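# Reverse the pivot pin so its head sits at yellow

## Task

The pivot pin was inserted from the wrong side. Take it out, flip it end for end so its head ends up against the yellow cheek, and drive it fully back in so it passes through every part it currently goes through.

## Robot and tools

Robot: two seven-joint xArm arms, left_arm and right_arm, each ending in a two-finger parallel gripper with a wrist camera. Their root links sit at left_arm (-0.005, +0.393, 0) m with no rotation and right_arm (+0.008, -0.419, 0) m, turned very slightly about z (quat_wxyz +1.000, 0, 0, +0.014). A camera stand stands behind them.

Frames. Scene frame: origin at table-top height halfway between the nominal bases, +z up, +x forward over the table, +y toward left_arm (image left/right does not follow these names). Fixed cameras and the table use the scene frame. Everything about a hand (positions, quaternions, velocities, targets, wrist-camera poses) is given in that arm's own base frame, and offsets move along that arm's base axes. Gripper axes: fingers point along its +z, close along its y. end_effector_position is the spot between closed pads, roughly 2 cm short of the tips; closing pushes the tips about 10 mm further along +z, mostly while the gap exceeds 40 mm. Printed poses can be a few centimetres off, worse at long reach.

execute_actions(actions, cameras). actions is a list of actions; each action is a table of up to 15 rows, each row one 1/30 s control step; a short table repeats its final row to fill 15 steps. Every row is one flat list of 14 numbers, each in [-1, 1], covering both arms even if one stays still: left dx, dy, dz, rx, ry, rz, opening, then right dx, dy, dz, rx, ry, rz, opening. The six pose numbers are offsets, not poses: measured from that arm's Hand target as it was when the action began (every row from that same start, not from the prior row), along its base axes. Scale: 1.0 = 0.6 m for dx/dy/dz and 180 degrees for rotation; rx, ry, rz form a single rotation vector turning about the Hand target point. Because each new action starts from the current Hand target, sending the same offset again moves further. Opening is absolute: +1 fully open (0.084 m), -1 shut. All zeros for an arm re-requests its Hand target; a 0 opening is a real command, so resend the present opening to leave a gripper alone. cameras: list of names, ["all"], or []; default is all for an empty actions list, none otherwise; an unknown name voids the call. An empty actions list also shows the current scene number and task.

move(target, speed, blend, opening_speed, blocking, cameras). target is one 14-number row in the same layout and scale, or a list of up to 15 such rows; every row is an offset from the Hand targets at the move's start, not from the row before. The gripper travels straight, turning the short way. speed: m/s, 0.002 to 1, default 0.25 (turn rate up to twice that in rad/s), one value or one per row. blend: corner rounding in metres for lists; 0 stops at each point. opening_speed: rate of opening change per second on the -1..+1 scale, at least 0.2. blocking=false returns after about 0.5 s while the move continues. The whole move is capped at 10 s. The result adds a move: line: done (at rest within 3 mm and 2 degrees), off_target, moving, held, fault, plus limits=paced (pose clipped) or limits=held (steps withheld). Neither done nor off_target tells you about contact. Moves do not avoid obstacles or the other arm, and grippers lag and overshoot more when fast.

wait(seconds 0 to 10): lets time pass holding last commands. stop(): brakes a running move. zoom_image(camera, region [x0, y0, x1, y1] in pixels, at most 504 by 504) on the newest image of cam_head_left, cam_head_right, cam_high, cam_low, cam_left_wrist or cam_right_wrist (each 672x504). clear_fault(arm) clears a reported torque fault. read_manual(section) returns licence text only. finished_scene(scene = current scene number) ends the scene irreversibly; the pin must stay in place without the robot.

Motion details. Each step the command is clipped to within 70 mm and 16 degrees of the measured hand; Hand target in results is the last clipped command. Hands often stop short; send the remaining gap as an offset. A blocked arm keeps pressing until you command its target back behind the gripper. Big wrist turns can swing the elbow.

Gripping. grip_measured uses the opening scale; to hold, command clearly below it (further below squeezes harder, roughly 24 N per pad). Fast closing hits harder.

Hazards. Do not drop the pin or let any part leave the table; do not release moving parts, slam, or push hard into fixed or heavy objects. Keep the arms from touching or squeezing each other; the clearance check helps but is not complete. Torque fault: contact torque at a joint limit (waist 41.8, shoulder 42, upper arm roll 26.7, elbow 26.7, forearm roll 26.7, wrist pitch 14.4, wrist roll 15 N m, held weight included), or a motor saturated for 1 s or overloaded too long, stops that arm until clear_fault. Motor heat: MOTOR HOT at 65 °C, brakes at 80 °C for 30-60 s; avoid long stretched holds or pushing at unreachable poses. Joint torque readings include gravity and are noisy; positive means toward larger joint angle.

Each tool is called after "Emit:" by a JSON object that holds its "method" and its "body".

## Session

Emit:
{"method": "execute_actions", "body": {"actions": []}}

Emit:
{"method": "zoom_image", "body": {"camera": "cam_high", "region": [280, 140, 460, 320]}}

Emit:
{"method": "zoom_image", "body": {"camera": "cam_head_right", "region": [280, 180, 440, 320]}}

Emit:
{"method": "zoom_image", "body": {"camera": "cam_low", "region": [280, 150, 440, 310]}}

Scene clock: 0.00 s.
left_arm: end_effector_position=(+0.0229, -0.0819, +0.1063) grip_measured=+1.00 end_effector_quat_wxyz=(-0.269, +0.578, +0.712, +0.293) | right_arm: end_effector_position=(+0.1415, +0.3239, +0.3771) grip_measured=+1.00 end_effector_quat_wxyz=(-0.144, +0.802, +0.424, +0.395)
Joint positions: left_arm=[-0.624 -0.529 -0.879 0.298 -0.215 1.497 -2.923 0.084] | right_arm=[1.048 -1.073 0.211 0.391 -0.191 0.644 0.361 0.084]
Joint velocities: within noise
Joint torques (N m): no reading
Hand target: left_arm +0.0229, -0.0819, +0.1063; -0.269, +0.578, +0.712, +0.293 | right_arm +0.1415, +0.3239, +0.3771; -0.144, +0.802, +0.424, +0.395
Tool commands: left_gripper/opening=+1.0 right_gripper/opening=+1.0

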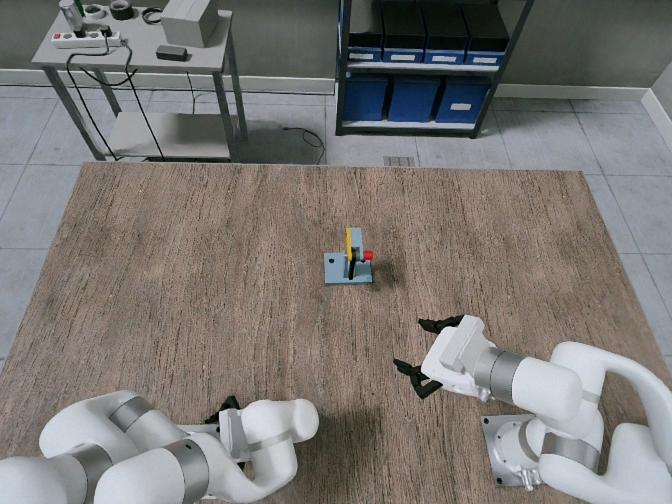

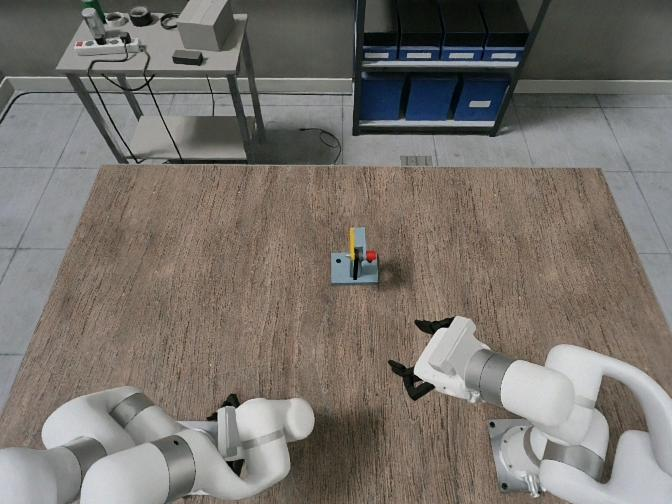

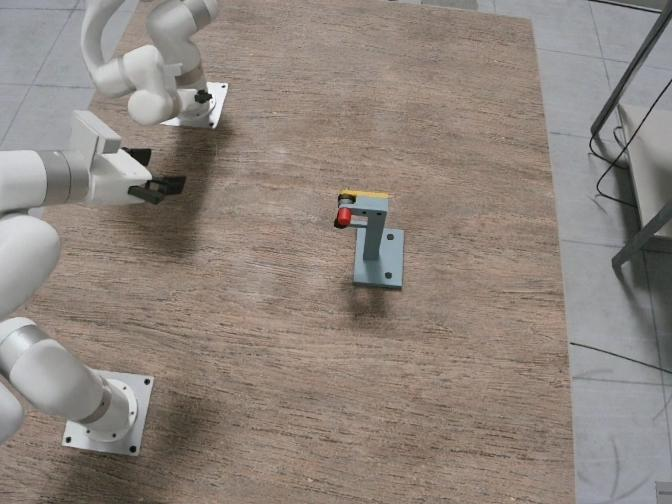

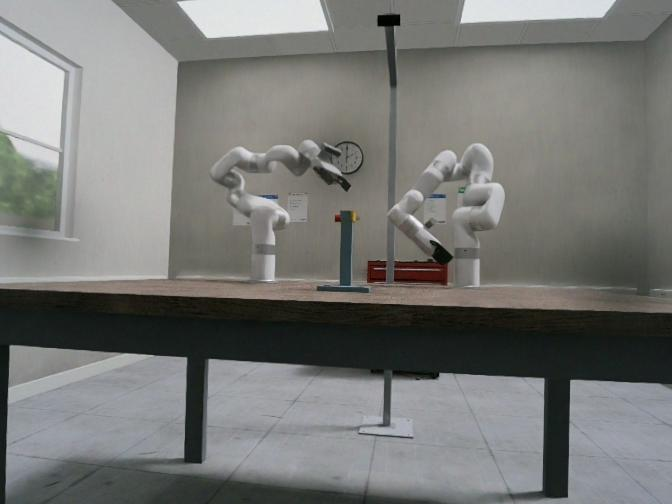

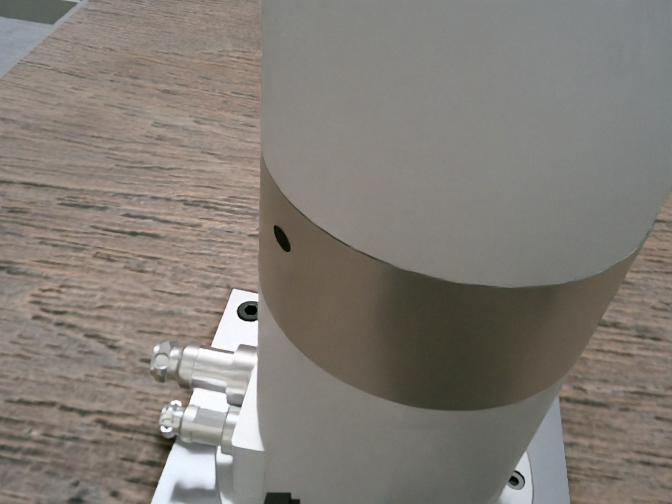

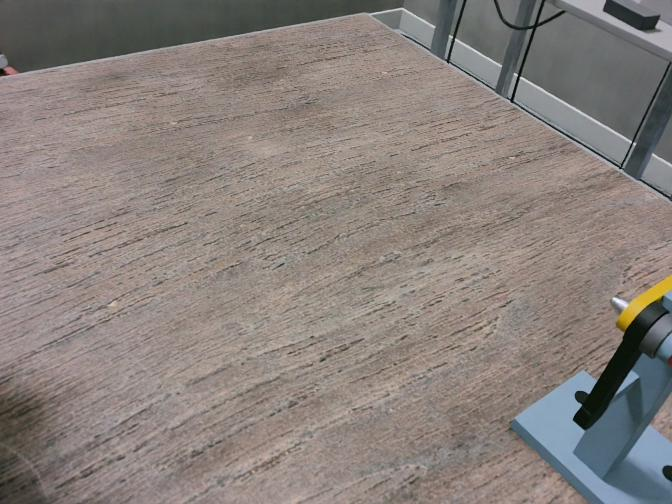

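Scaled by 2.800 from the camera's 672x504 image, which has a finer 960x720 frame.

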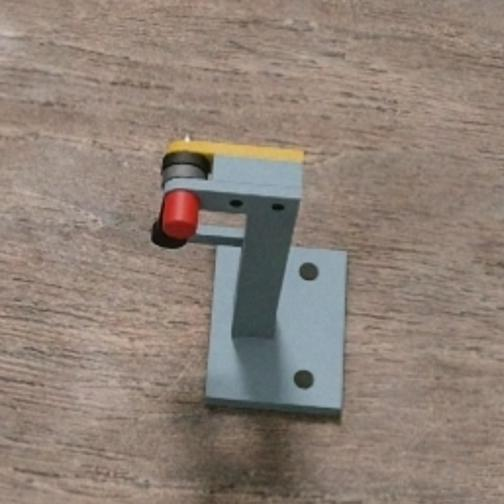

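Scaled by 3.150 from the camera's 672x504 image, which has a finer 960x720 frame.

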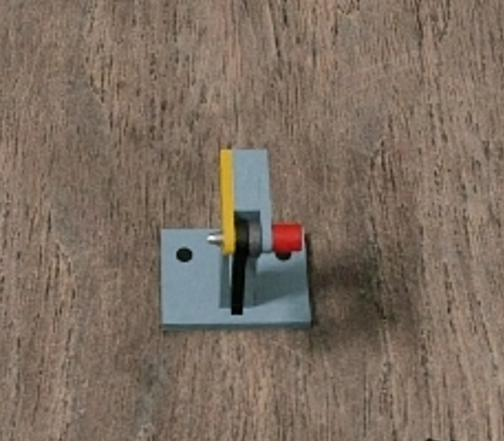

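Scaled by 3.150 from the camera's 672x504 image, which has a finer 960x720 frame.

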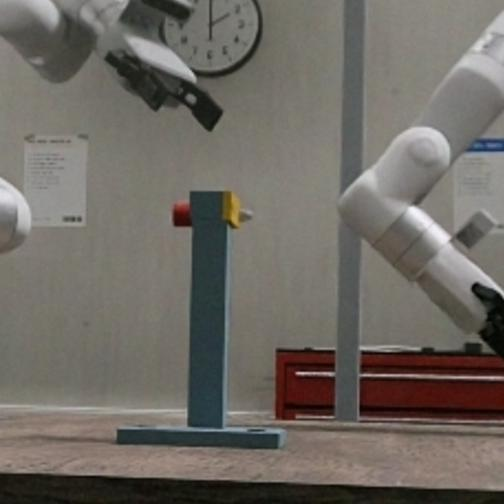

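Emit:
{"method": "move", "body": {"target": [[0.25,-0.02,0.456,-0.006,-0.15,0.35,0,0.16,0.06,-0.1,0.066,-0.096,-0.135,0],[0.628,-0.08,0.456,-0.016,-0.375,0.861,0,0.3225,0.1185,-0.3235,0.133,-0.193,-0.27,-0.2]], "speed": 0.45, "blend": 0.05, "cameras": ["cam_head_left","cam_high","cam_left_wrist","cam_right_wrist"]}}

Emit:
{"method": "zoom_image", "body": {"camera": "cam_right_wrist", "region": [320, 240, 640, 504]}}

Scene clock: 4.83 s.
left_arm: end_effector_position=(+0.3997, -0.1299, +0.3799) grip_measured=-0.01 end_effector_quat_wxyz=(+0.000, +0.707, -0.707, +0.000) | right_arm: end_effector_position=(+0.3350, +0.3950, +0.1830) grip_measured=-0.21 end_effector_quat_wxyz=(+0.001, +0.707, +0.000, +0.707)
Joint positions: left_arm=[0.383 -0.223 -0.6 1.363 -0.126 1.548 -4.914 0.044] | right_arm=[-0.481 -1.611 1.737 0.691 -0.192 0.215 1.924 0.035]
Joint torques (N m): left_arm=[5.13 -5.68 0.66 18.62 1.9 -4.17 -1.43] | right_arm=[-6.52 7.3 -15.81 -0.44 5.44 3.21 1.57]
Hand target: left_arm +0.3997, -0.1299, +0.3799; +0.000, +0.707, -0.707, +0.000 | right_arm +0.3350, +0.3950, +0.1830; +0.001, +0.707, +0.000, +0.707
Off the commanded pose: left_arm 0.000 m, 0 deg | right_arm 0.000 m, 0 deg.
move: done
Images, in order (width x height): cam_head_left 672x504, cam_high 672x504, cam_left_wrist 672x504, cam_right_wrist 672x504.

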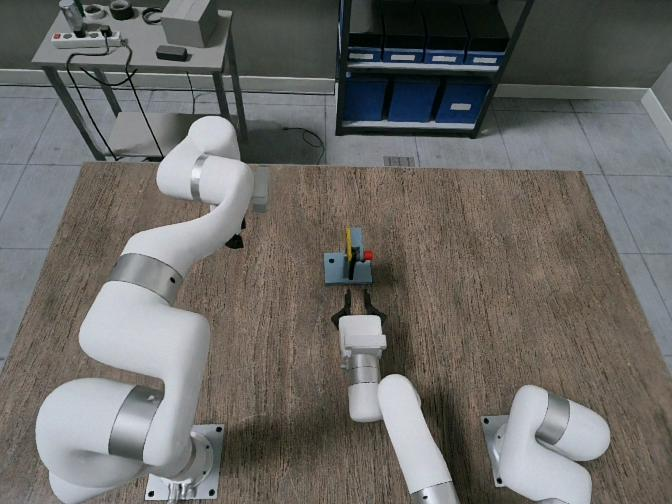

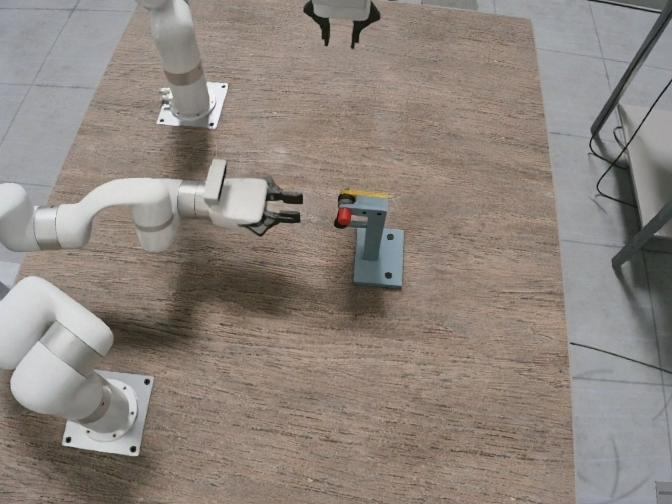

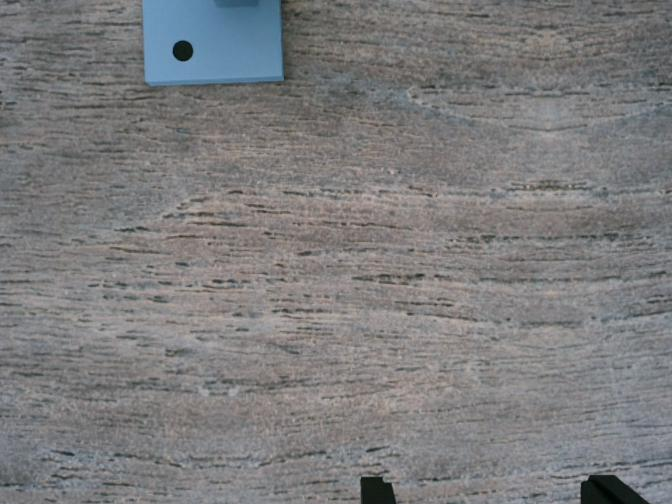

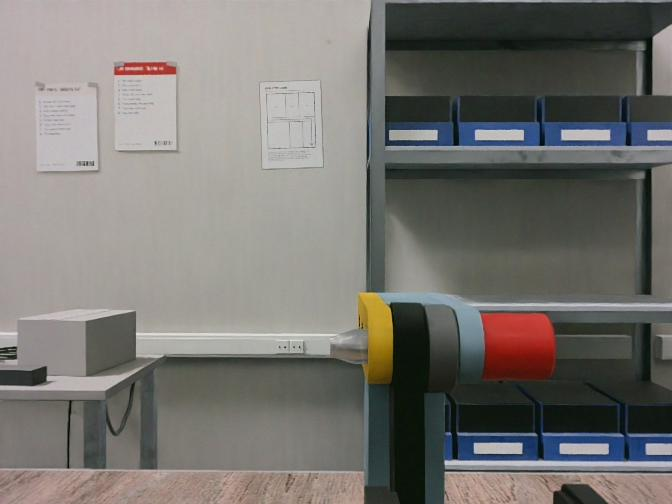

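Scaled by 1.575 from the camera's 672x504 image, which has a finer 960x720 frame.

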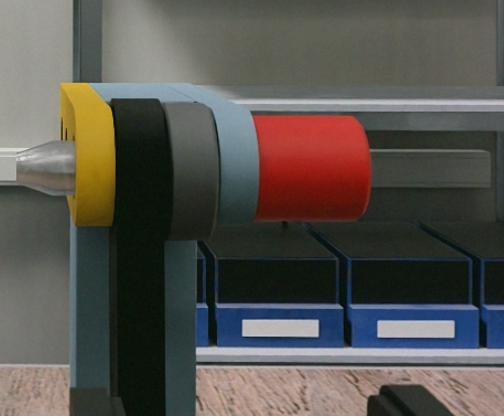

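Emit:
{"method": "move", "body": {"target": [[0.03,-0.3,0.03,0,0,0.01,-0.25,0.1467,0.0143,0,0,0,0,-0.2],[0.0755,-0.52,0.0,0,0,0.01,-0.25,0.1467,0.0143,0.0072,0,0,0,-0.2],[0.0755,-0.52,-0.152,0,0,0.01,-0.25,0.1467,0.0143,0.0072,0,0,0,-0.2],[0.0755,-0.52,-0.152,0,0,0.01,-0.25,0.1467,0.0143,0.0072,0,0,0,-0.85]], "speed": [0.25,0.25,0.2,0.2], "blend": [0.01,0.01,0,0], "opening_speed": 0.7, "cameras": ["cam_high","cam_left_wrist","cam_right_wrist"]}}

Emit:
{"method": "zoom_image", "body": {"camera": "cam_left_wrist", "region": [280, 300, 580, 504]}}

Emit:
{"method": "zoom_image", "body": {"camera": "cam_high", "region": [280, 140, 410, 270]}}

Scene clock: 9.23 s.
left_arm: end_effector_position=(+0.4450, -0.4419, +0.2887) grip_measured=-0.27 end_effector_quat_wxyz=(+0.000, +0.718, -0.696, +0.000) | right_arm: end_effector_position=(+0.4244, +0.3943, +0.1880) grip_measured=-0.60 end_effector_quat_wxyz=(+0.002, +0.708, -0.001, +0.706)
Joint positions: left_arm=[-0.316 0.718 -0.862 2.114 0.523 1.594 -5.768 0.032] | right_arm=[-0.786 -1.675 1.686 0.807 -0.195 0.02 1.921 0.017]
Joint torques (N m): left_arm=[6.13 -33.85 -12.9 10.86 -1.65 -4.19 -1.48] | right_arm=[-12.75 14.26 -17.03 -9.03 2.09 9.66 0.14]
Hand target: left_arm +0.4450, -0.4419, +0.2887; +0.000, +0.718, -0.696, +0.000 | right_arm +0.4244, +0.3943, +0.1880; +0.002, +0.708, -0.001, +0.706 (not the last commanded pose)
Tool commands: left_gripper/opening=-0.25 right_gripper/opening=-0.643333
Off the commanded pose: left_arm 0.000 m, 0 deg | right_arm 0.009 m, 0 deg.
TORQUE FAULT: the external load on joint 4 (elbow) of the right arm reached its load limit, and that arm stopped. The contact can be on any part of that arm beyond that joint, not only on its tool. A torque fault puts only its own arm into a fault stop. That arm's remaining commands of this call were not run. The hold on joint 4 (elbow) of that arm was moved back by the arm itself, up to 3 degrees, as the stop began, but a joint of that arm was then at its load limit, so every hold on that arm was set where that arm was. That arm may still press on what stopped it. That arm is still stopped at the end of this call. While its stop runs, that arm, its gripper or tool too, takes no new command.
CLEAR FAULT: the right arm stays stopped (state 4) until you call clear_fault(arm="right_arm").
End effector pose when the fault began: right_arm: position (+0.4236, +0.4022, +0.1875), quat_wxyz (+0.002, +0.707, -0.002, +0.707)
Joint positions when the fault began: right_arm=[-0.79 -1.676 1.686 0.833 -0.195 0.043 1.921 0.024]
move: fault (right_arm)
Images, in order (width x height): cam_high 672x504, cam_left_wrist 672x504, cam_right_wrist 672x504.

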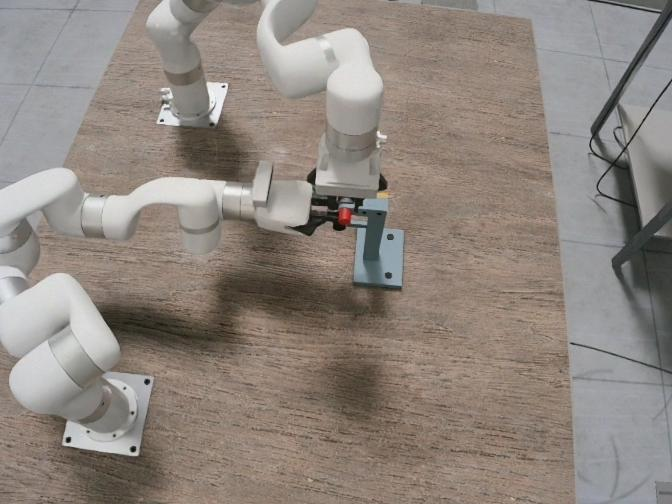

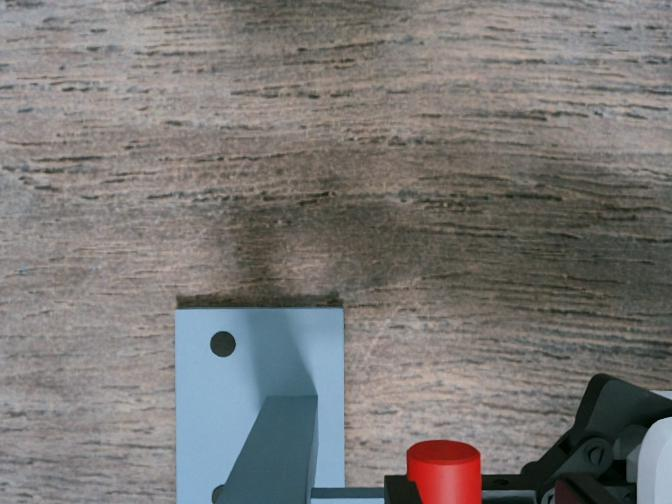

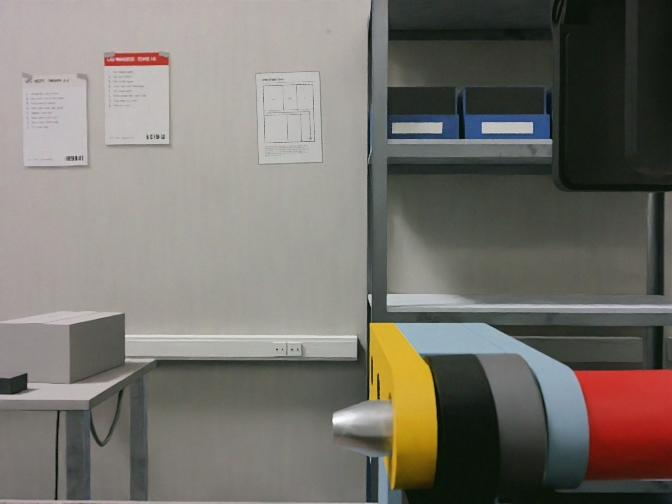

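Scaled by 1.680 from the camera's 672x504 image, which has a finer 960x720 frame.

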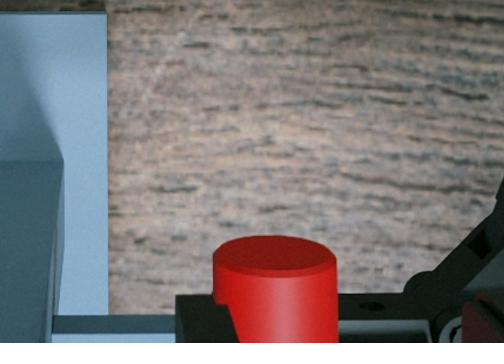

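Scaled by 3.877 from the camera's 672x504 image, which has a finer 960x720 frame.

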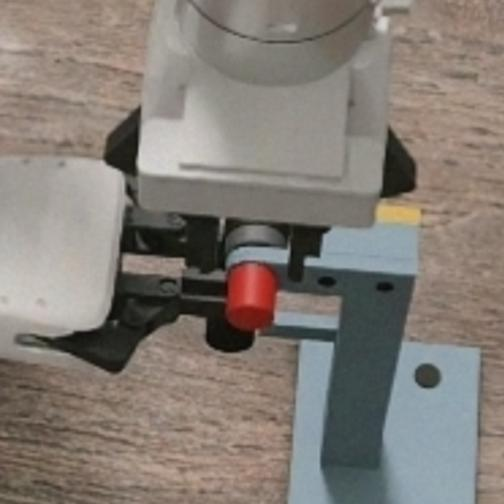

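Emit:
{"method": "clear_fault", "body": {"arm": "right_arm"}}

Emit:
{"method": "move", "body": {"target": [[0,0,0,0,0,0,-0.25,0,0,0,0,0,0,-0.2],[0,0,0,0,0,0,-0.25,-0.001,0.007,-0.001,0,0,0,-0.2]], "speed": 0.04, "cameras": ["cam_high","cam_right_wrist"]}}

Emit:
{"method": "zoom_image", "body": {"camera": "cam_high", "region": [280, 140, 410, 270]}}

Scene clock: 10.07 s.
left_arm: end_effector_position=(+0.4450, -0.4419, +0.2887) grip_measured=-0.27 end_effector_quat_wxyz=(+0.000, +0.718, -0.696, +0.000) | right_arm: end_effector_position=(+0.4244, +0.3943, +0.1880) grip_measured=-0.60 end_effector_quat_wxyz=(+0.002, +0.708, -0.002, +0.706)
Joint positions: left_arm=[-0.316 0.718 -0.862 2.114 0.523 1.594 -5.768 0.032] | right_arm=[-0.786 -1.675 1.686 0.807 -0.195 0.02 1.921 0.017]
Joint torques (N m): left_arm=[5.31 -33.36 -12.76 10.96 -1.58 -4.16 -1.6] | right_arm=[-12.74 14.03 -16.9 -9.2 2.05 9.74 0.12]
Hand target: left_arm +0.4450, -0.4419, +0.2887; +0.000, +0.718, -0.696, +0.000 | right_arm +0.4244, +0.3943, +0.1880; +0.002, +0.708, -0.002, +0.706 (not the last commanded pose)
Tool commands: left_gripper/opening=-0.25 right_gripper/opening=-0.643333
Off the commanded pose: left_arm 0.000 m, 0 deg | right_arm 0.009 m, 0 deg.
TORQUE FAULT, CONTINUED: the right arm's stop, for the torque fault of joint 4 (elbow) that an earlier result reported, is over. The call counts as one of the actions that you can send in this scene. The hold on joint 4 (elbow) of that arm was moved back by the arm itself, up to 3 degrees, as the stop began, but a joint of that arm was then at its load limit, so every hold on that arm was set where that arm was. That arm's target is now where it stood when the stop ended, not its last command. That arm's gripper keeps its grip as last carried out, and that arm accepts commands again: back off and push less far.
CLEAR FAULT: your call cleared the right arm's torque fault. If a joint's load stays at its limit, that arm stops again at once.

Scene clock: 11.30 s.
left_arm: end_effector_position=(+0.4450, -0.4419, +0.2887) grip_measured=-0.27 end_effector_quat_wxyz=(+0.000, +0.718, -0.696, +0.000) | right_arm: end_effector_position=(+0.4238, +0.3985, +0.1874) grip_measured=-0.21 end_effector_quat_wxyz=(+0.002, +0.708, -0.002, +0.706)
Joint positions: left_arm=[-0.316 0.718 -0.862 2.114 0.523 1.594 -5.768 0.032] | right_arm=[-0.788 -1.673 1.687 0.82 -0.195 0.032 1.92 0.035]
Joint torques (N m): left_arm=[5.07 -32.97 -12.87 10.98 -1.57 -4.1 -1.37] | right_arm=[-6.76 19.11 -17 -0.55 2.06 3.25 -1.27]
Hand target: left_arm +0.4450, -0.4419, +0.2887; +0.000, +0.718, -0.696, +0.000 | right_arm +0.4238, +0.3985, +0.1874; +0.002, +0.708, -0.002, +0.706
Off the commanded pose: left_arm 0.000 m, 0 deg | right_arm 0.000 m, 0 deg.
move: done
Images, in order (width x height): cam_high 672x504, cam_right_wrist 672x504.

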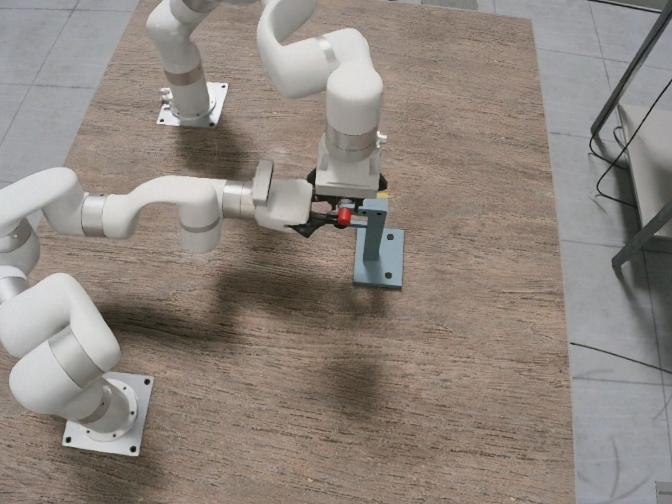

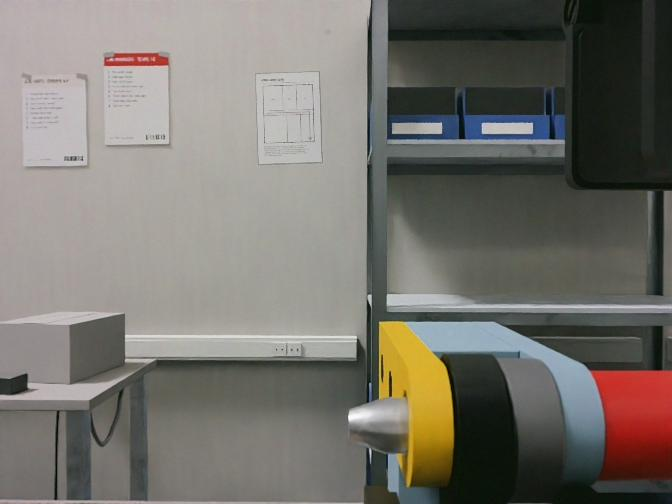

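Scaled by 3.877 from the camera's 672x504 image, which has a finer 960x720 frame.

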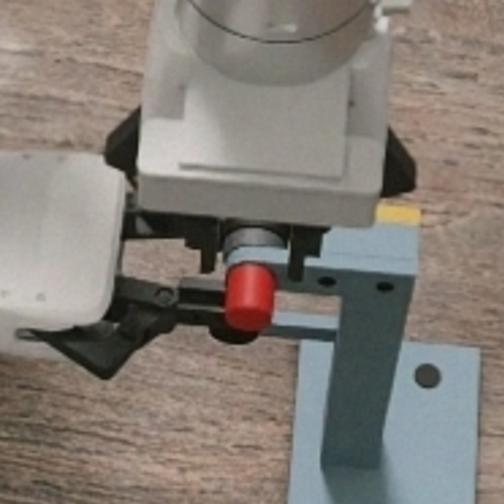

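Emit:
{"method": "move", "body": {"target": [0,0,0,0,0,0,-0.25,0,0,0,0,0,0,-0.6], "opening_speed": 0.6}}

Emit:
{"method": "move", "body": {"target": [0,0,0,0,0,0,-0.25,0,0,0,0,0,0,-0.76], "opening_speed": 0.6}}

Scene clock: 12.30 s.
left_arm: end_effector_position=(+0.4450, -0.4419, +0.2887) grip_measured=-0.27 end_effector_quat_wxyz=(+0.000, +0.718, -0.696, +0.000) | right_arm: end_effector_position=(+0.4241, +0.3980, +0.1874) grip_measured=-0.56 end_effector_quat_wxyz=(+0.002, +0.708, -0.002, +0.706)
Joint positions: left_arm=[-0.316 0.718 -0.862 2.114 0.523 1.594 -5.768 0.032] | right_arm=[-0.788 -1.673 1.687 0.82 -0.195 0.033 1.92 0.019]
Joint torques (N m): left_arm=[5.67 -33.04 -12.81 10.92 -1.57 -4.02 -1.53] | right_arm=[19.52 18.94 -24.14 12.58 1.31 -11.37 -1.25]
Hand target: left_arm +0.4450, -0.4419, +0.2887; +0.000, +0.718, -0.696, +0.000 | right_arm +0.4238, +0.3985, +0.1874; +0.002, +0.708, -0.002, +0.706
Off the commanded pose: left_arm 0.000 m, 0 deg | right_arm 0.001 m, 0 deg.
move: done

Scene clock: 12.80 s.
left_arm: end_effector_position=(+0.4450, -0.4419, +0.2887) grip_measured=-0.27 end_effector_quat_wxyz=(+0.000, +0.718, -0.696, +0.000) | right_arm: end_effector_position=(+0.4239, +0.3981, +0.1875) grip_measured=-0.56 end_effector_quat_wxyz=(+0.002, +0.708, -0.002, +0.706)
Joint positions: left_arm=[-0.316 0.718 -0.862 2.114 0.523 1.594 -5.768 0.032] | right_arm=[-0.788 -1.673 1.687 0.82 -0.195 0.033 1.92 0.019]
Joint torques (N m): left_arm=[5.86 -33.43 -12.72 10.81 -1.76 -4.08 -1.55] | right_arm=[26.14 18.84 -27.44 12.76 0.8 -11.51 -1.14]
Hand target: left_arm +0.4450, -0.4419, +0.2887; +0.000, +0.718, -0.696, +0.000 | right_arm +0.4238, +0.3985, +0.1874; +0.002, +0.708, -0.002, +0.706
Off the commanded pose: left_arm 0.000 m, 0 deg | right_arm 0.000 m, 0 deg.
move: done

Emit:
{"method": "wait", "body": {"seconds": 0, "cameras": ["all"]}}

Emit:
{"method": "zoom_image", "body": {"camera": "cam_high", "region": [300, 180, 380, 250]}}

Emit:
{"method": "zoom_image", "body": {"camera": "cam_low", "region": [300, 180, 400, 260]}}

Emit:
{"method": "zoom_image", "body": {"camera": "cam_head_left", "region": [310, 220, 400, 300]}}

Emit:
{"method": "zoom_image", "body": {"camera": "cam_left_wrist", "region": [300, 300, 672, 504]}}

Emit:
{"method": "zoom_image", "body": {"camera": "cam_right_wrist", "region": [320, 300, 672, 504]}}

Scene clock: 13.57 s.
left_arm: end_effector_position=(+0.4450, -0.4419, +0.2887) grip_measured=-0.27 end_effector_quat_wxyz=(+0.000, +0.718, -0.696, +0.000) | right_arm: end_effector_position=(+0.4239, +0.3982, +0.1875) grip_measured=-0.56 end_effector_quat_wxyz=(+0.002, +0.708, -0.002, +0.706)
Joint positions: left_arm=[-0.316 0.718 -0.862 2.114 0.523 1.594 -5.768 0.032] | right_arm=[-0.788 -1.673 1.687 0.82 -0.195 0.033 1.92 0.019]
Joint torques (N m): left_arm=[5.32 -33.4 -12.96 11.18 -1.69 -4.05 -1.39] | right_arm=[26.48 18.93 -27.81 12.69 -0.11 -11.51 -1]
Hand target: left_arm +0.4450, -0.4419, +0.2887; +0.000, +0.718, -0.696, +0.000 | right_arm +0.4238, +0.3985, +0.1874; +0.002, +0.708, -0.002, +0.706
Tool commands: left_gripper/opening=-0.25 right_gripper/opening=-0.76
Off the commanded pose: left_arm 0.000 m, 0 deg | right_arm 0.000 m, 0 deg.

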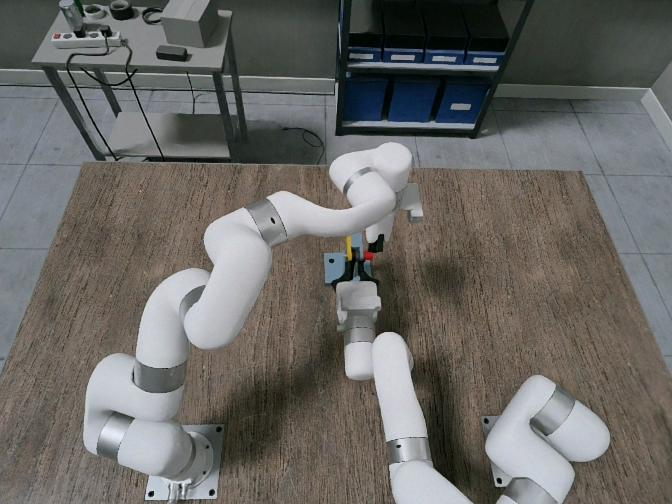

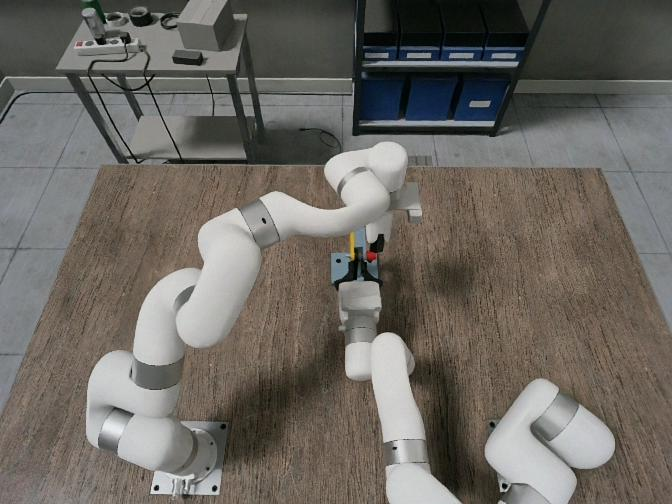

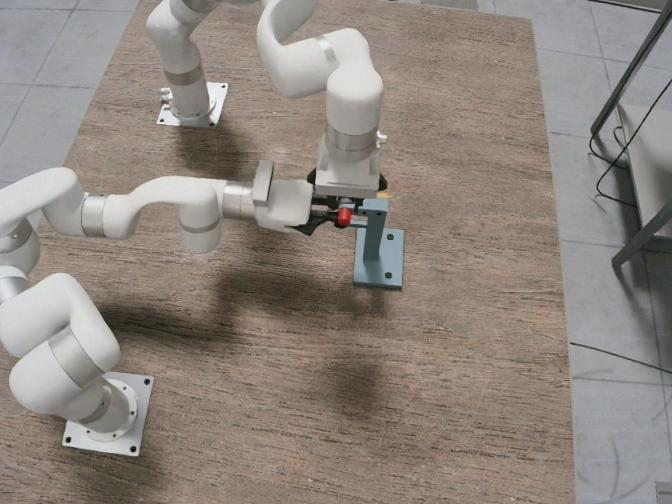

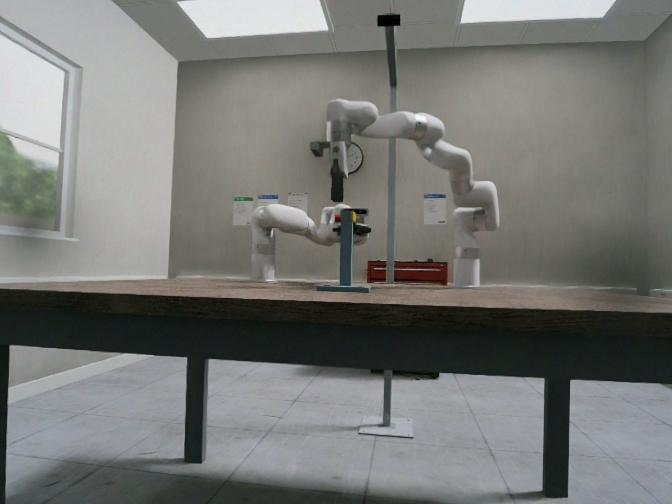

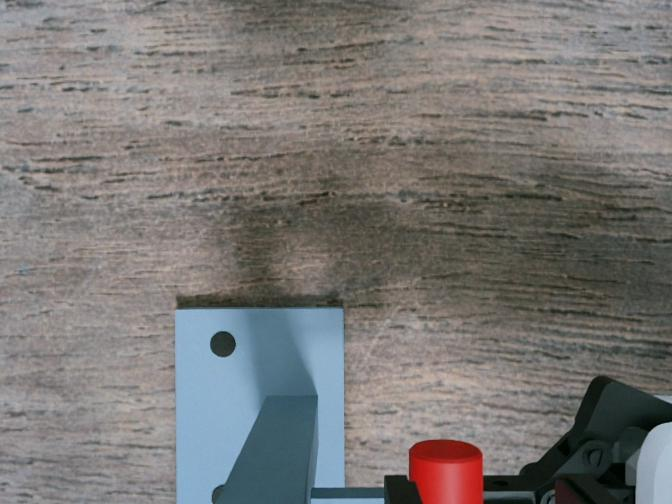

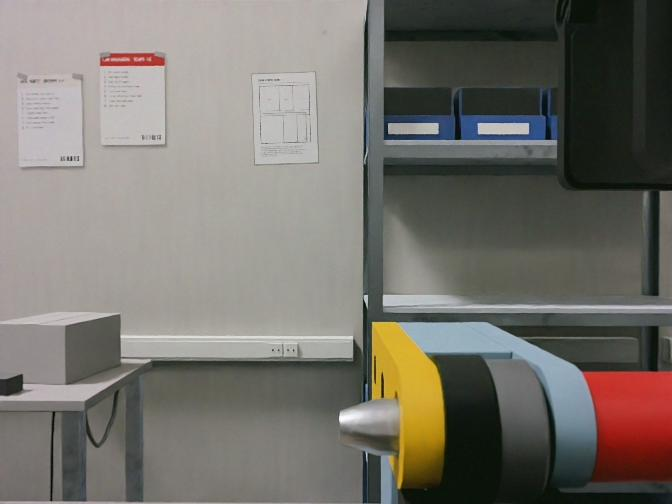

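Scaled by 6.300 from the camera's 672x504 image, which has a finer 960x720 frame.

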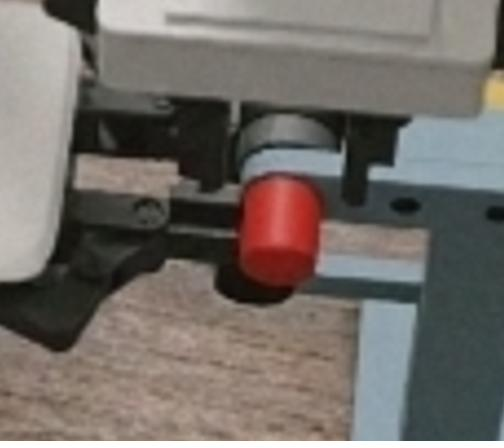

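Scaled by 5.040 from the camera's 672x504 image, which has a finer 960x720 frame.

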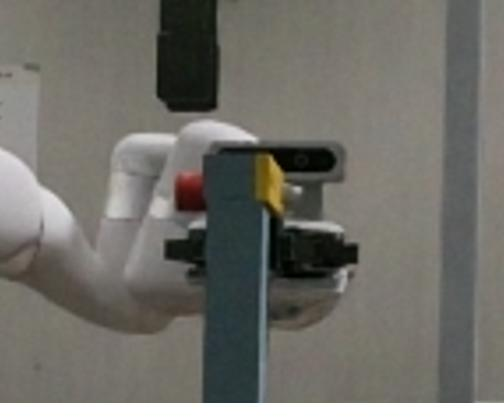

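Scaled by 5.600 from the camera's 672x504 image, which has a finer 960x720 frame.

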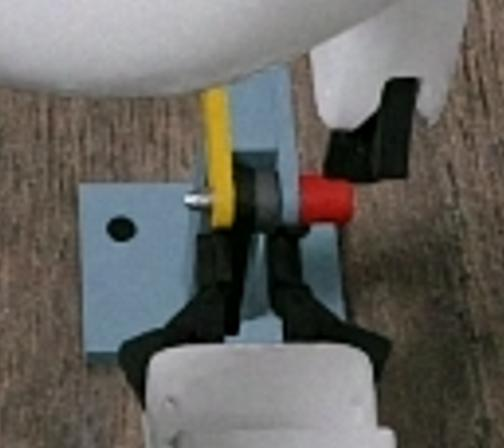

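Scaled by 1.355 from the camera's 672x504 image, which has a finer 960x720 frame.

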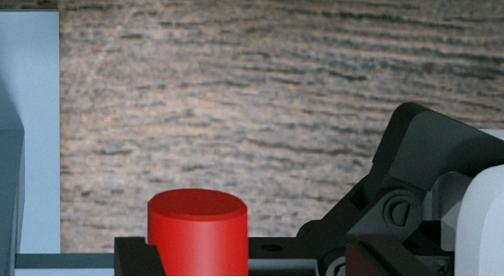

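Scaled by 1.432 from the camera's 672x504 image, which has a finer 960x720 frame.

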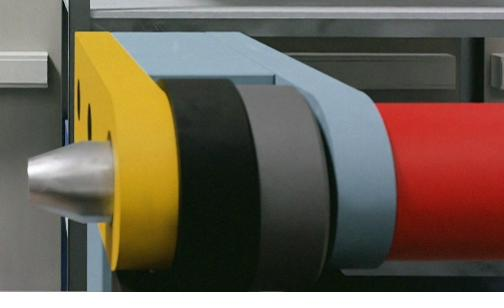

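Emit:
{"method": "move", "body": {"target": [[0,0,0,0,0,0,-0.25,0,0,0,0,0,0,-0.2],[0,0,0,0,0,0,-0.25,-0.18,0.01,-0.1,0,0,0,-0.2]], "speed": 0.15, "cameras": ["cam_right_wrist"]}}

Emit:
{"method": "zoom_image", "body": {"camera": "cam_right_wrist", "region": [300, 200, 600, 504]}}

Scene clock: 16.50 s.
left_arm: end_effector_position=(+0.4450, -0.4419, +0.2887) grip_measured=-0.27 end_effector_quat_wxyz=(+0.000, +0.718, -0.696, +0.000) | right_arm: end_effector_position=(+0.3158, +0.4045, +0.1274) grip_measured=-0.21 end_effector_quat_wxyz=(+0.002, +0.708, -0.002, +0.706)
Joint positions: left_arm=[-0.316 0.718 -0.862 2.114 0.523 1.594 -5.768 0.032] | right_arm=[-0.454 -1.658 1.859 0.763 -0.148 0.31 2.009 0.035]
Joint torques (N m): left_arm=[4.81 -33.48 -12.95 10.91 -1.6 -4.02 -1.57] | right_arm=[6.95 17.32 -15.94 -1.66 5.2 3.45 1.53]
Hand target: left_arm +0.4450, -0.4419, +0.2887; +0.000, +0.718, -0.696, +0.000 | right_arm +0.3158, +0.4045, +0.1274; +0.002, +0.708, -0.002, +0.706
Off the commanded pose: left_arm 0.000 m, 0 deg | right_arm 0.000 m, 0 deg.
move: done
Images, in order (width x height): cam_right_wrist 672x504.

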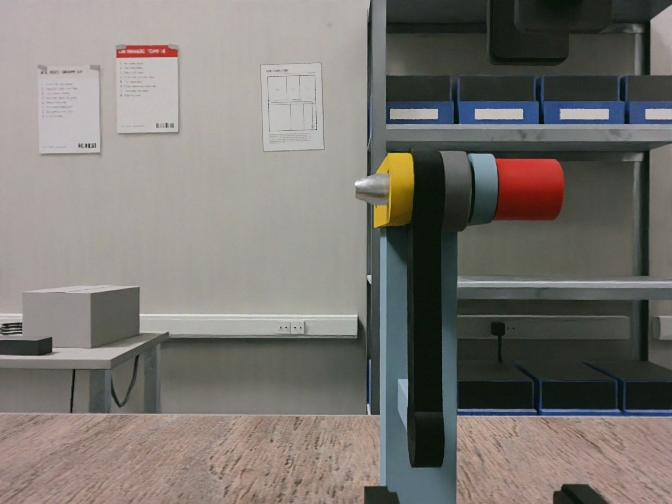

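Scaled by 1.658 from the camera's 672x504 image, which has a finer 960x720 frame.

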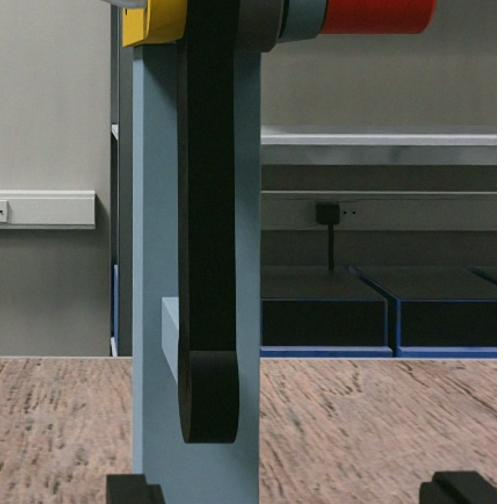

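Emit:
{"method": "move", "body": {"target": [[0,0,0,0,0,0,-0.25,0.1,0,0.0927,0,0,0,-0.2],[0,0,0,0,0,0,-0.25,0.1803,0,0.0927,0,0,0,-0.2]], "speed": 0.15}}

Emit:
{"method": "move", "body": {"target": [0,0,0,0,0,0,-0.25,0,0,0,0,0,0,-0.6], "opening_speed": 0.8}}

Emit:
{"method": "move", "body": {"target": [0,0,0,0,0,0,-0.25,0,0,0.0025,0,0,0,-0.6], "speed": 0.02}}

Scene clock: 19.43 s.
left_arm: end_effector_position=(+0.4450, -0.4419, +0.2887) grip_measured=-0.27 end_effector_quat_wxyz=(+0.000, +0.718, -0.696, +0.000) | right_arm: end_effector_position=(+0.4239, +0.4045, +0.1830) grip_measured=-0.21 end_effector_quat_wxyz=(+0.002, +0.708, -0.001, +0.706)
Joint positions: left_arm=[-0.316 0.718 -0.862 2.114 0.523 1.594 -5.768 0.032] | right_arm=[-0.794 -1.677 1.693 0.844 -0.191 0.049 1.923 0.035]
Joint torques (N m): left_arm=[5.37 -33.22 -13.01 11.08 -1.5 -3.98 -1.39] | right_arm=[-6.5 9.59 -23.84 -0.69 6.06 -1.22 1.51]
Hand target: left_arm +0.4450, -0.4419, +0.2887; +0.000, +0.718, -0.696, +0.000 | right_arm +0.4240, +0.4045, +0.1830; +0.002, +0.708, -0.002, +0.706
Off the commanded pose: left_arm 0.000 m, 0 deg | right_arm 0.000 m, 0 deg.
move: done

Scene clock: 20.17 s.
left_arm: end_effector_position=(+0.4450, -0.4419, +0.2887) grip_measured=-0.27 end_effector_quat_wxyz=(+0.000, +0.718, -0.696, +0.000) | right_arm: end_effector_position=(+0.4240, +0.4045, +0.1830) grip_measured=-0.62 end_effector_quat_wxyz=(+0.002, +0.708, -0.002, +0.706)
Joint positions: left_arm=[-0.316 0.718 -0.862 2.114 0.523 1.594 -5.768 0.032] | right_arm=[-0.794 -1.677 1.693 0.844 -0.191 0.049 1.923 0.017]
Joint torques (N m): left_arm=[5.59 -33.65 -12.93 11.19 -1.04 -4.09 -1.56] | right_arm=[-6.52 9.77 -23.8 -0.77 6 -1.13 1.48]
Hand target: left_arm +0.4450, -0.4419, +0.2887; +0.000, +0.718, -0.696, +0.000 | right_arm +0.4240, +0.4045, +0.1830; +0.002, +0.708, -0.002, +0.706
Off the commanded pose: left_arm 0.000 m, 0 deg | right_arm 0.000 m, 0 deg.
move: done

Scene clock: 20.87 s.
left_arm: end_effector_position=(+0.4450, -0.4419, +0.2887) grip_measured=-0.27 end_effector_quat_wxyz=(+0.000, +0.718, -0.696, +0.000) | right_arm: end_effector_position=(+0.4240, +0.4045, +0.1845) grip_measured=-0.62 end_effector_quat_wxyz=(+0.002, +0.708, -0.002, +0.706)
Joint positions: left_arm=[-0.316 0.718 -0.862 2.114 0.523 1.594 -5.768 0.032] | right_arm=[-0.794 -1.675 1.691 0.843 -0.192 0.048 1.921 0.017]
Joint torques (N m): left_arm=[5.19 -33.01 -12.68 11.21 -1.49 -3.96 -1.61] | right_arm=[-4.5 19 -24.26 -2.8 -1.98 -1.49 -1.29]
Hand target: left_arm +0.4450, -0.4419, +0.2887; +0.000, +0.718, -0.696, +0.000 | right_arm +0.4240, +0.4045, +0.1845; +0.002, +0.708, -0.002, +0.706
Off the commanded pose: left_arm 0.000 m, 0 deg | right_arm 0.000 m, 0 deg.
move: done

Emit:
{"method": "move", "body": {"target": [0,0,0,0,0,0,-0.25,0,0,0.001,0,0,0,-0.6], "speed": 0.02}}

Emit:
{"method": "move", "body": {"target": [0,0,0,0,0,0,-0.25,0,0,0.001,0,0,0,-0.6], "speed": 0.02}}

Emit:
{"method": "move", "body": {"target": [0,0,0,0,0,0,-0.25,0,0,0.0008,0,0,0,-0.6], "speed": 0.02}}

Scene clock: 21.77 s.
left_arm: end_effector_position=(+0.4450, -0.4419, +0.2887) grip_measured=-0.27 end_effector_quat_wxyz=(+0.000, +0.718, -0.696, +0.000) | right_arm: end_effector_position=(+0.4240, +0.4045, +0.1851) grip_measured=-0.62 end_effector_quat_wxyz=(+0.002, +0.708, -0.002, +0.706)
Joint positions: left_arm=[-0.316 0.718 -0.862 2.114 0.523 1.594 -5.768 0.032] | right_arm=[-0.794 -1.674 1.69 0.842 -0.193 0.048 1.92 0.017]
Joint torques (N m): left_arm=[5.34 -33.14 -12.62 11.17 -1.41 -3.9 -1.37] | right_arm=[-2.45 19.42 -24.3 -2.76 -1.97 -1.51 -1.32]
Hand target: left_arm +0.4450, -0.4419, +0.2887; +0.000, +0.718, -0.696, +0.000 | right_arm +0.4240, +0.4045, +0.1851; +0.002, +0.708, -0.002, +0.706
Off the commanded pose: left_arm 0.000 m, 0 deg | right_arm 0.000 m, 0 deg.
move: done

Scene clock: 22.47 s.
left_arm: end_effector_position=(+0.4450, -0.4419, +0.2887) grip_measured=-0.27 end_effector_quat_wxyz=(+0.000, +0.718, -0.696, +0.000) | right_arm: end_effector_position=(+0.4240, +0.4045, +0.1857) grip_measured=-0.62 end_effector_quat_wxyz=(+0.002, +0.708, -0.002, +0.706)
Joint positions: left_arm=[-0.316 0.718 -0.862 2.114 0.523 1.594 -5.768 0.032] | right_arm=[-0.794 -1.673 1.689 0.842 -0.193 0.047 1.919 0.017]
Joint torques (N m): left_arm=[5.53 -33.31 -12.92 11.2 -1.55 -4.25 -1.45] | right_arm=[-1.22 19.34 -24.62 -2.75 -1.98 -1.47 -1.27]
Hand target: left_arm +0.4450, -0.4419, +0.2887; +0.000, +0.718, -0.696, +0.000 | right_arm +0.4240, +0.4045, +0.1857; +0.002, +0.708, -0.002, +0.706
Off the commanded pose: left_arm 0.000 m, 0 deg | right_arm 0.000 m, 0 deg.
move: done

Scene clock: 23.17 s.
left_arm: end_effector_position=(+0.4450, -0.4419, +0.2887) grip_measured=-0.27 end_effector_quat_wxyz=(+0.000, +0.718, -0.696, +0.000) | right_arm: end_effector_position=(+0.4240, +0.4045, +0.1862) grip_measured=-0.62 end_effector_quat_wxyz=(+0.002, +0.708, -0.002, +0.706)
Joint positions: left_arm=[-0.316 0.718 -0.862 2.114 0.523 1.594 -5.768 0.032] | right_arm=[-0.794 -1.672 1.688 0.842 -0.194 0.047 1.918 0.017]
Joint torques (N m): left_arm=[5.34 -33.33 -12.97 11.18 -1.42 -3.84 -1.32] | right_arm=[0.18 19.42 -24.62 -2.69 -1.83 -1.48 -1.28]
Hand target: left_arm +0.4450, -0.4419, +0.2887; +0.000, +0.718, -0.696, +0.000 | right_arm +0.4240, +0.4045, +0.1862; +0.002, +0.708, -0.002, +0.706
Off the commanded pose: left_arm 0.000 m, 0 deg | right_arm 0.000 m, 0 deg.
move: done

Emit:
{"method": "move", "body": {"target": [0,0,0,0,0,0,-0.25,0,0,0.0008,0,0,0,-0.6], "speed": 0.02}}

Emit:
{"method": "move", "body": {"target": [0,0,0,0,0,0,-0.25,0,0,0.0008,0,0,0,-0.6], "speed": 0.02}}

Emit:
{"method": "move", "body": {"target": [0,0,0,0,0,0,-0.25,0,0,0.0006,0,0,0,-0.6], "speed": 0.02, "cameras": ["cam_right_wrist"]}}

Scene clock: 23.97 s.
left_arm: end_effector_position=(+0.4450, -0.4419, +0.2887) grip_measured=-0.27 end_effector_quat_wxyz=(+0.000, +0.718, -0.696, +0.000) | right_arm: end_effector_position=(+0.4240, +0.4045, +0.1867) grip_measured=-0.62 end_effector_quat_wxyz=(+0.002, +0.708, -0.002, +0.706)
Joint positions: left_arm=[-0.316 0.718 -0.862 2.114 0.523 1.594 -5.768 0.032] | right_arm=[-0.794 -1.671 1.687 0.841 -0.194 0.047 1.917 0.017]
Joint torques (N m): left_arm=[5.53 -33.14 -13.08 11.3 -1.59 -4.04 -1.47] | right_arm=[1.69 19.31 -24.81 -2.69 -1.84 -1.5 -1.29]
Hand target: left_arm +0.4450, -0.4419, +0.2887; +0.000, +0.718, -0.696, +0.000 | right_arm +0.4240, +0.4045, +0.1867; +0.002, +0.708, -0.002, +0.706
Off the commanded pose: left_arm 0.000 m, 0 deg | right_arm 0.000 m, 0 deg.
move: done

Scene clock: 24.67 s.
left_arm: end_effector_position=(+0.4450, -0.4419, +0.2887) grip_measured=-0.27 end_effector_quat_wxyz=(+0.000, +0.718, -0.696, +0.000) | right_arm: end_effector_position=(+0.4240, +0.4045, +0.1871) grip_measured=-0.62 end_effector_quat_wxyz=(+0.002, +0.708, -0.002, +0.706)
Joint positions: left_arm=[-0.316 0.718 -0.862 2.114 0.523 1.594 -5.768 0.032] | right_arm=[-0.794 -1.67 1.686 0.841 -0.195 0.047 1.916 0.017]
Joint torques (N m): left_arm=[5.73 -33.33 -12.75 11.12 -1.28 -3.94 -1.56] | right_arm=[2.85 19.19 -26.56 -2.81 -1.76 -1.17 -1.39]
Hand target: left_arm +0.4450, -0.4419, +0.2887; +0.000, +0.718, -0.696, +0.000 | right_arm +0.4240, +0.4045, +0.1871; +0.002, +0.708, -0.002, +0.706
Off the commanded pose: left_arm 0.000 m, 0 deg | right_arm 0.000 m, 0 deg.
move: done

Scene clock: 25.37 s.
left_arm: end_effector_position=(+0.4450, -0.4419, +0.2887) grip_measured=-0.27 end_effector_quat_wxyz=(+0.000, +0.718, -0.696, +0.000) | right_arm: end_effector_position=(+0.4240, +0.4045, +0.1875) grip_measured=-0.62 end_effector_quat_wxyz=(+0.002, +0.708, -0.002, +0.706)
Joint positions: left_arm=[-0.316 0.718 -0.862 2.114 0.523 1.594 -5.768 0.032] | right_arm=[-0.794 -1.669 1.685 0.841 -0.195 0.047 1.916 0.017]
Joint torques (N m): left_arm=[5.28 -33.4 -12.8 11.12 -1.38 -4 -1.46] | right_arm=[3.73 19.14 -26.56 -2.76 -1.76 -1.29 -1.35]
Hand target: left_arm +0.4450, -0.4419, +0.2887; +0.000, +0.718, -0.696, +0.000 | right_arm +0.4240, +0.4045, +0.1875; +0.002, +0.708, -0.002, +0.706
Off the commanded pose: left_arm 0.000 m, 0 deg | right_arm 0.000 m, 0 deg.
move: done
Images, in order (width x height): cam_right_wrist 672x504.

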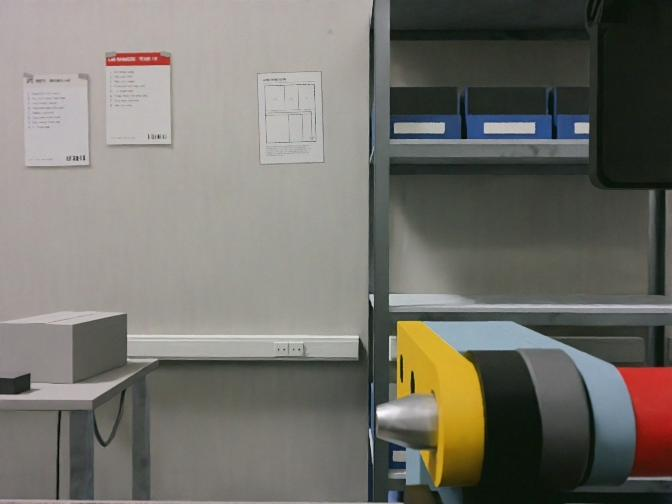

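Emit:
{"method": "move", "body": {"target": [0,0,0,0,0,0,-0.25,0,0,0,0,0,0,-0.8], "opening_speed": 0.5}}

Scene clock: 26.20 s.
left_arm: end_effector_position=(+0.4450, -0.4419, +0.2887) grip_measured=-0.27 end_effector_quat_wxyz=(+0.000, +0.718, -0.696, +0.000) | right_arm: end_effector_position=(+0.4243, +0.4037, +0.1875) grip_measured=-0.76 end_effector_quat_wxyz=(+0.003, +0.708, -0.002, +0.706)
Joint positions: left_arm=[-0.316 0.718 -0.862 2.114 0.523 1.594 -5.768 0.032] | right_arm=[-0.795 -1.669 1.686 0.84 -0.195 0.048 1.916 0.011]
Joint torques (N m): left_arm=[5.06 -33.4 -13.1 11.1 -1.44 -3.96 -1.45] | right_arm=[14.85 19.21 -35.17 14.51 -0.12 -11.86 -1.15]
Hand target: left_arm +0.4450, -0.4419, +0.2887; +0.000, +0.718, -0.696, +0.000 | right_arm +0.4240, +0.4045, +0.1875; +0.002, +0.708, -0.002, +0.706
Off the commanded pose: left_arm 0.000 m, 0 deg | right_arm 0.001 m, 0 deg.
move: done

Emit:
{"method": "move", "body": {"target": [0,0,0,0,0,0,-0.25,0,-0.0035,0,0,0,0,-0.8], "speed": 0.02}}

Emit:
{"method": "zoom_image", "body": {"camera": "cam_right_wrist", "region": [360, 300, 660, 504]}}

Scene clock: 27.00 s.
left_arm: end_effector_position=(+0.4450, -0.4419, +0.2887) grip_measured=-0.27 end_effector_quat_wxyz=(+0.000, +0.718, -0.696, +0.000) | right_arm: end_effector_position=(+0.4239, +0.4026, +0.1876) grip_measured=-0.78 end_effector_quat_wxyz=(+0.002, +0.708, -0.001, +0.706)
Joint positions: left_arm=[-0.316 0.718 -0.862 2.114 0.523 1.594 -5.768 0.032] | right_arm=[-0.792 -1.671 1.685 0.834 -0.195 0.041 1.917 0.01]
Joint torques (N m): left_arm=[5.27 -33.3 -12.57 11.24 -1.24 -4.01 -1.43] | right_arm=[25.55 10.84 -25.79 7.49 5.19 -8.86 1.01]
Hand target: left_arm +0.4450, -0.4419, +0.2887; +0.000, +0.718, -0.696, +0.000 | right_arm +0.4240, +0.4024, +0.1875; +0.002, +0.708, -0.002, +0.706
Off the commanded pose: left_arm 0.000 m, 0 deg | right_arm 0.000 m, 0 deg.
move: done

Scaled by 1.680 from the camera's 672x504 image, which has a finer 960x720 frame.
This view is cut from an older image: the scene may have changed since it was taken.

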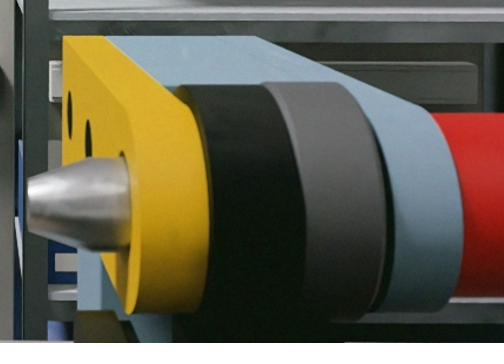

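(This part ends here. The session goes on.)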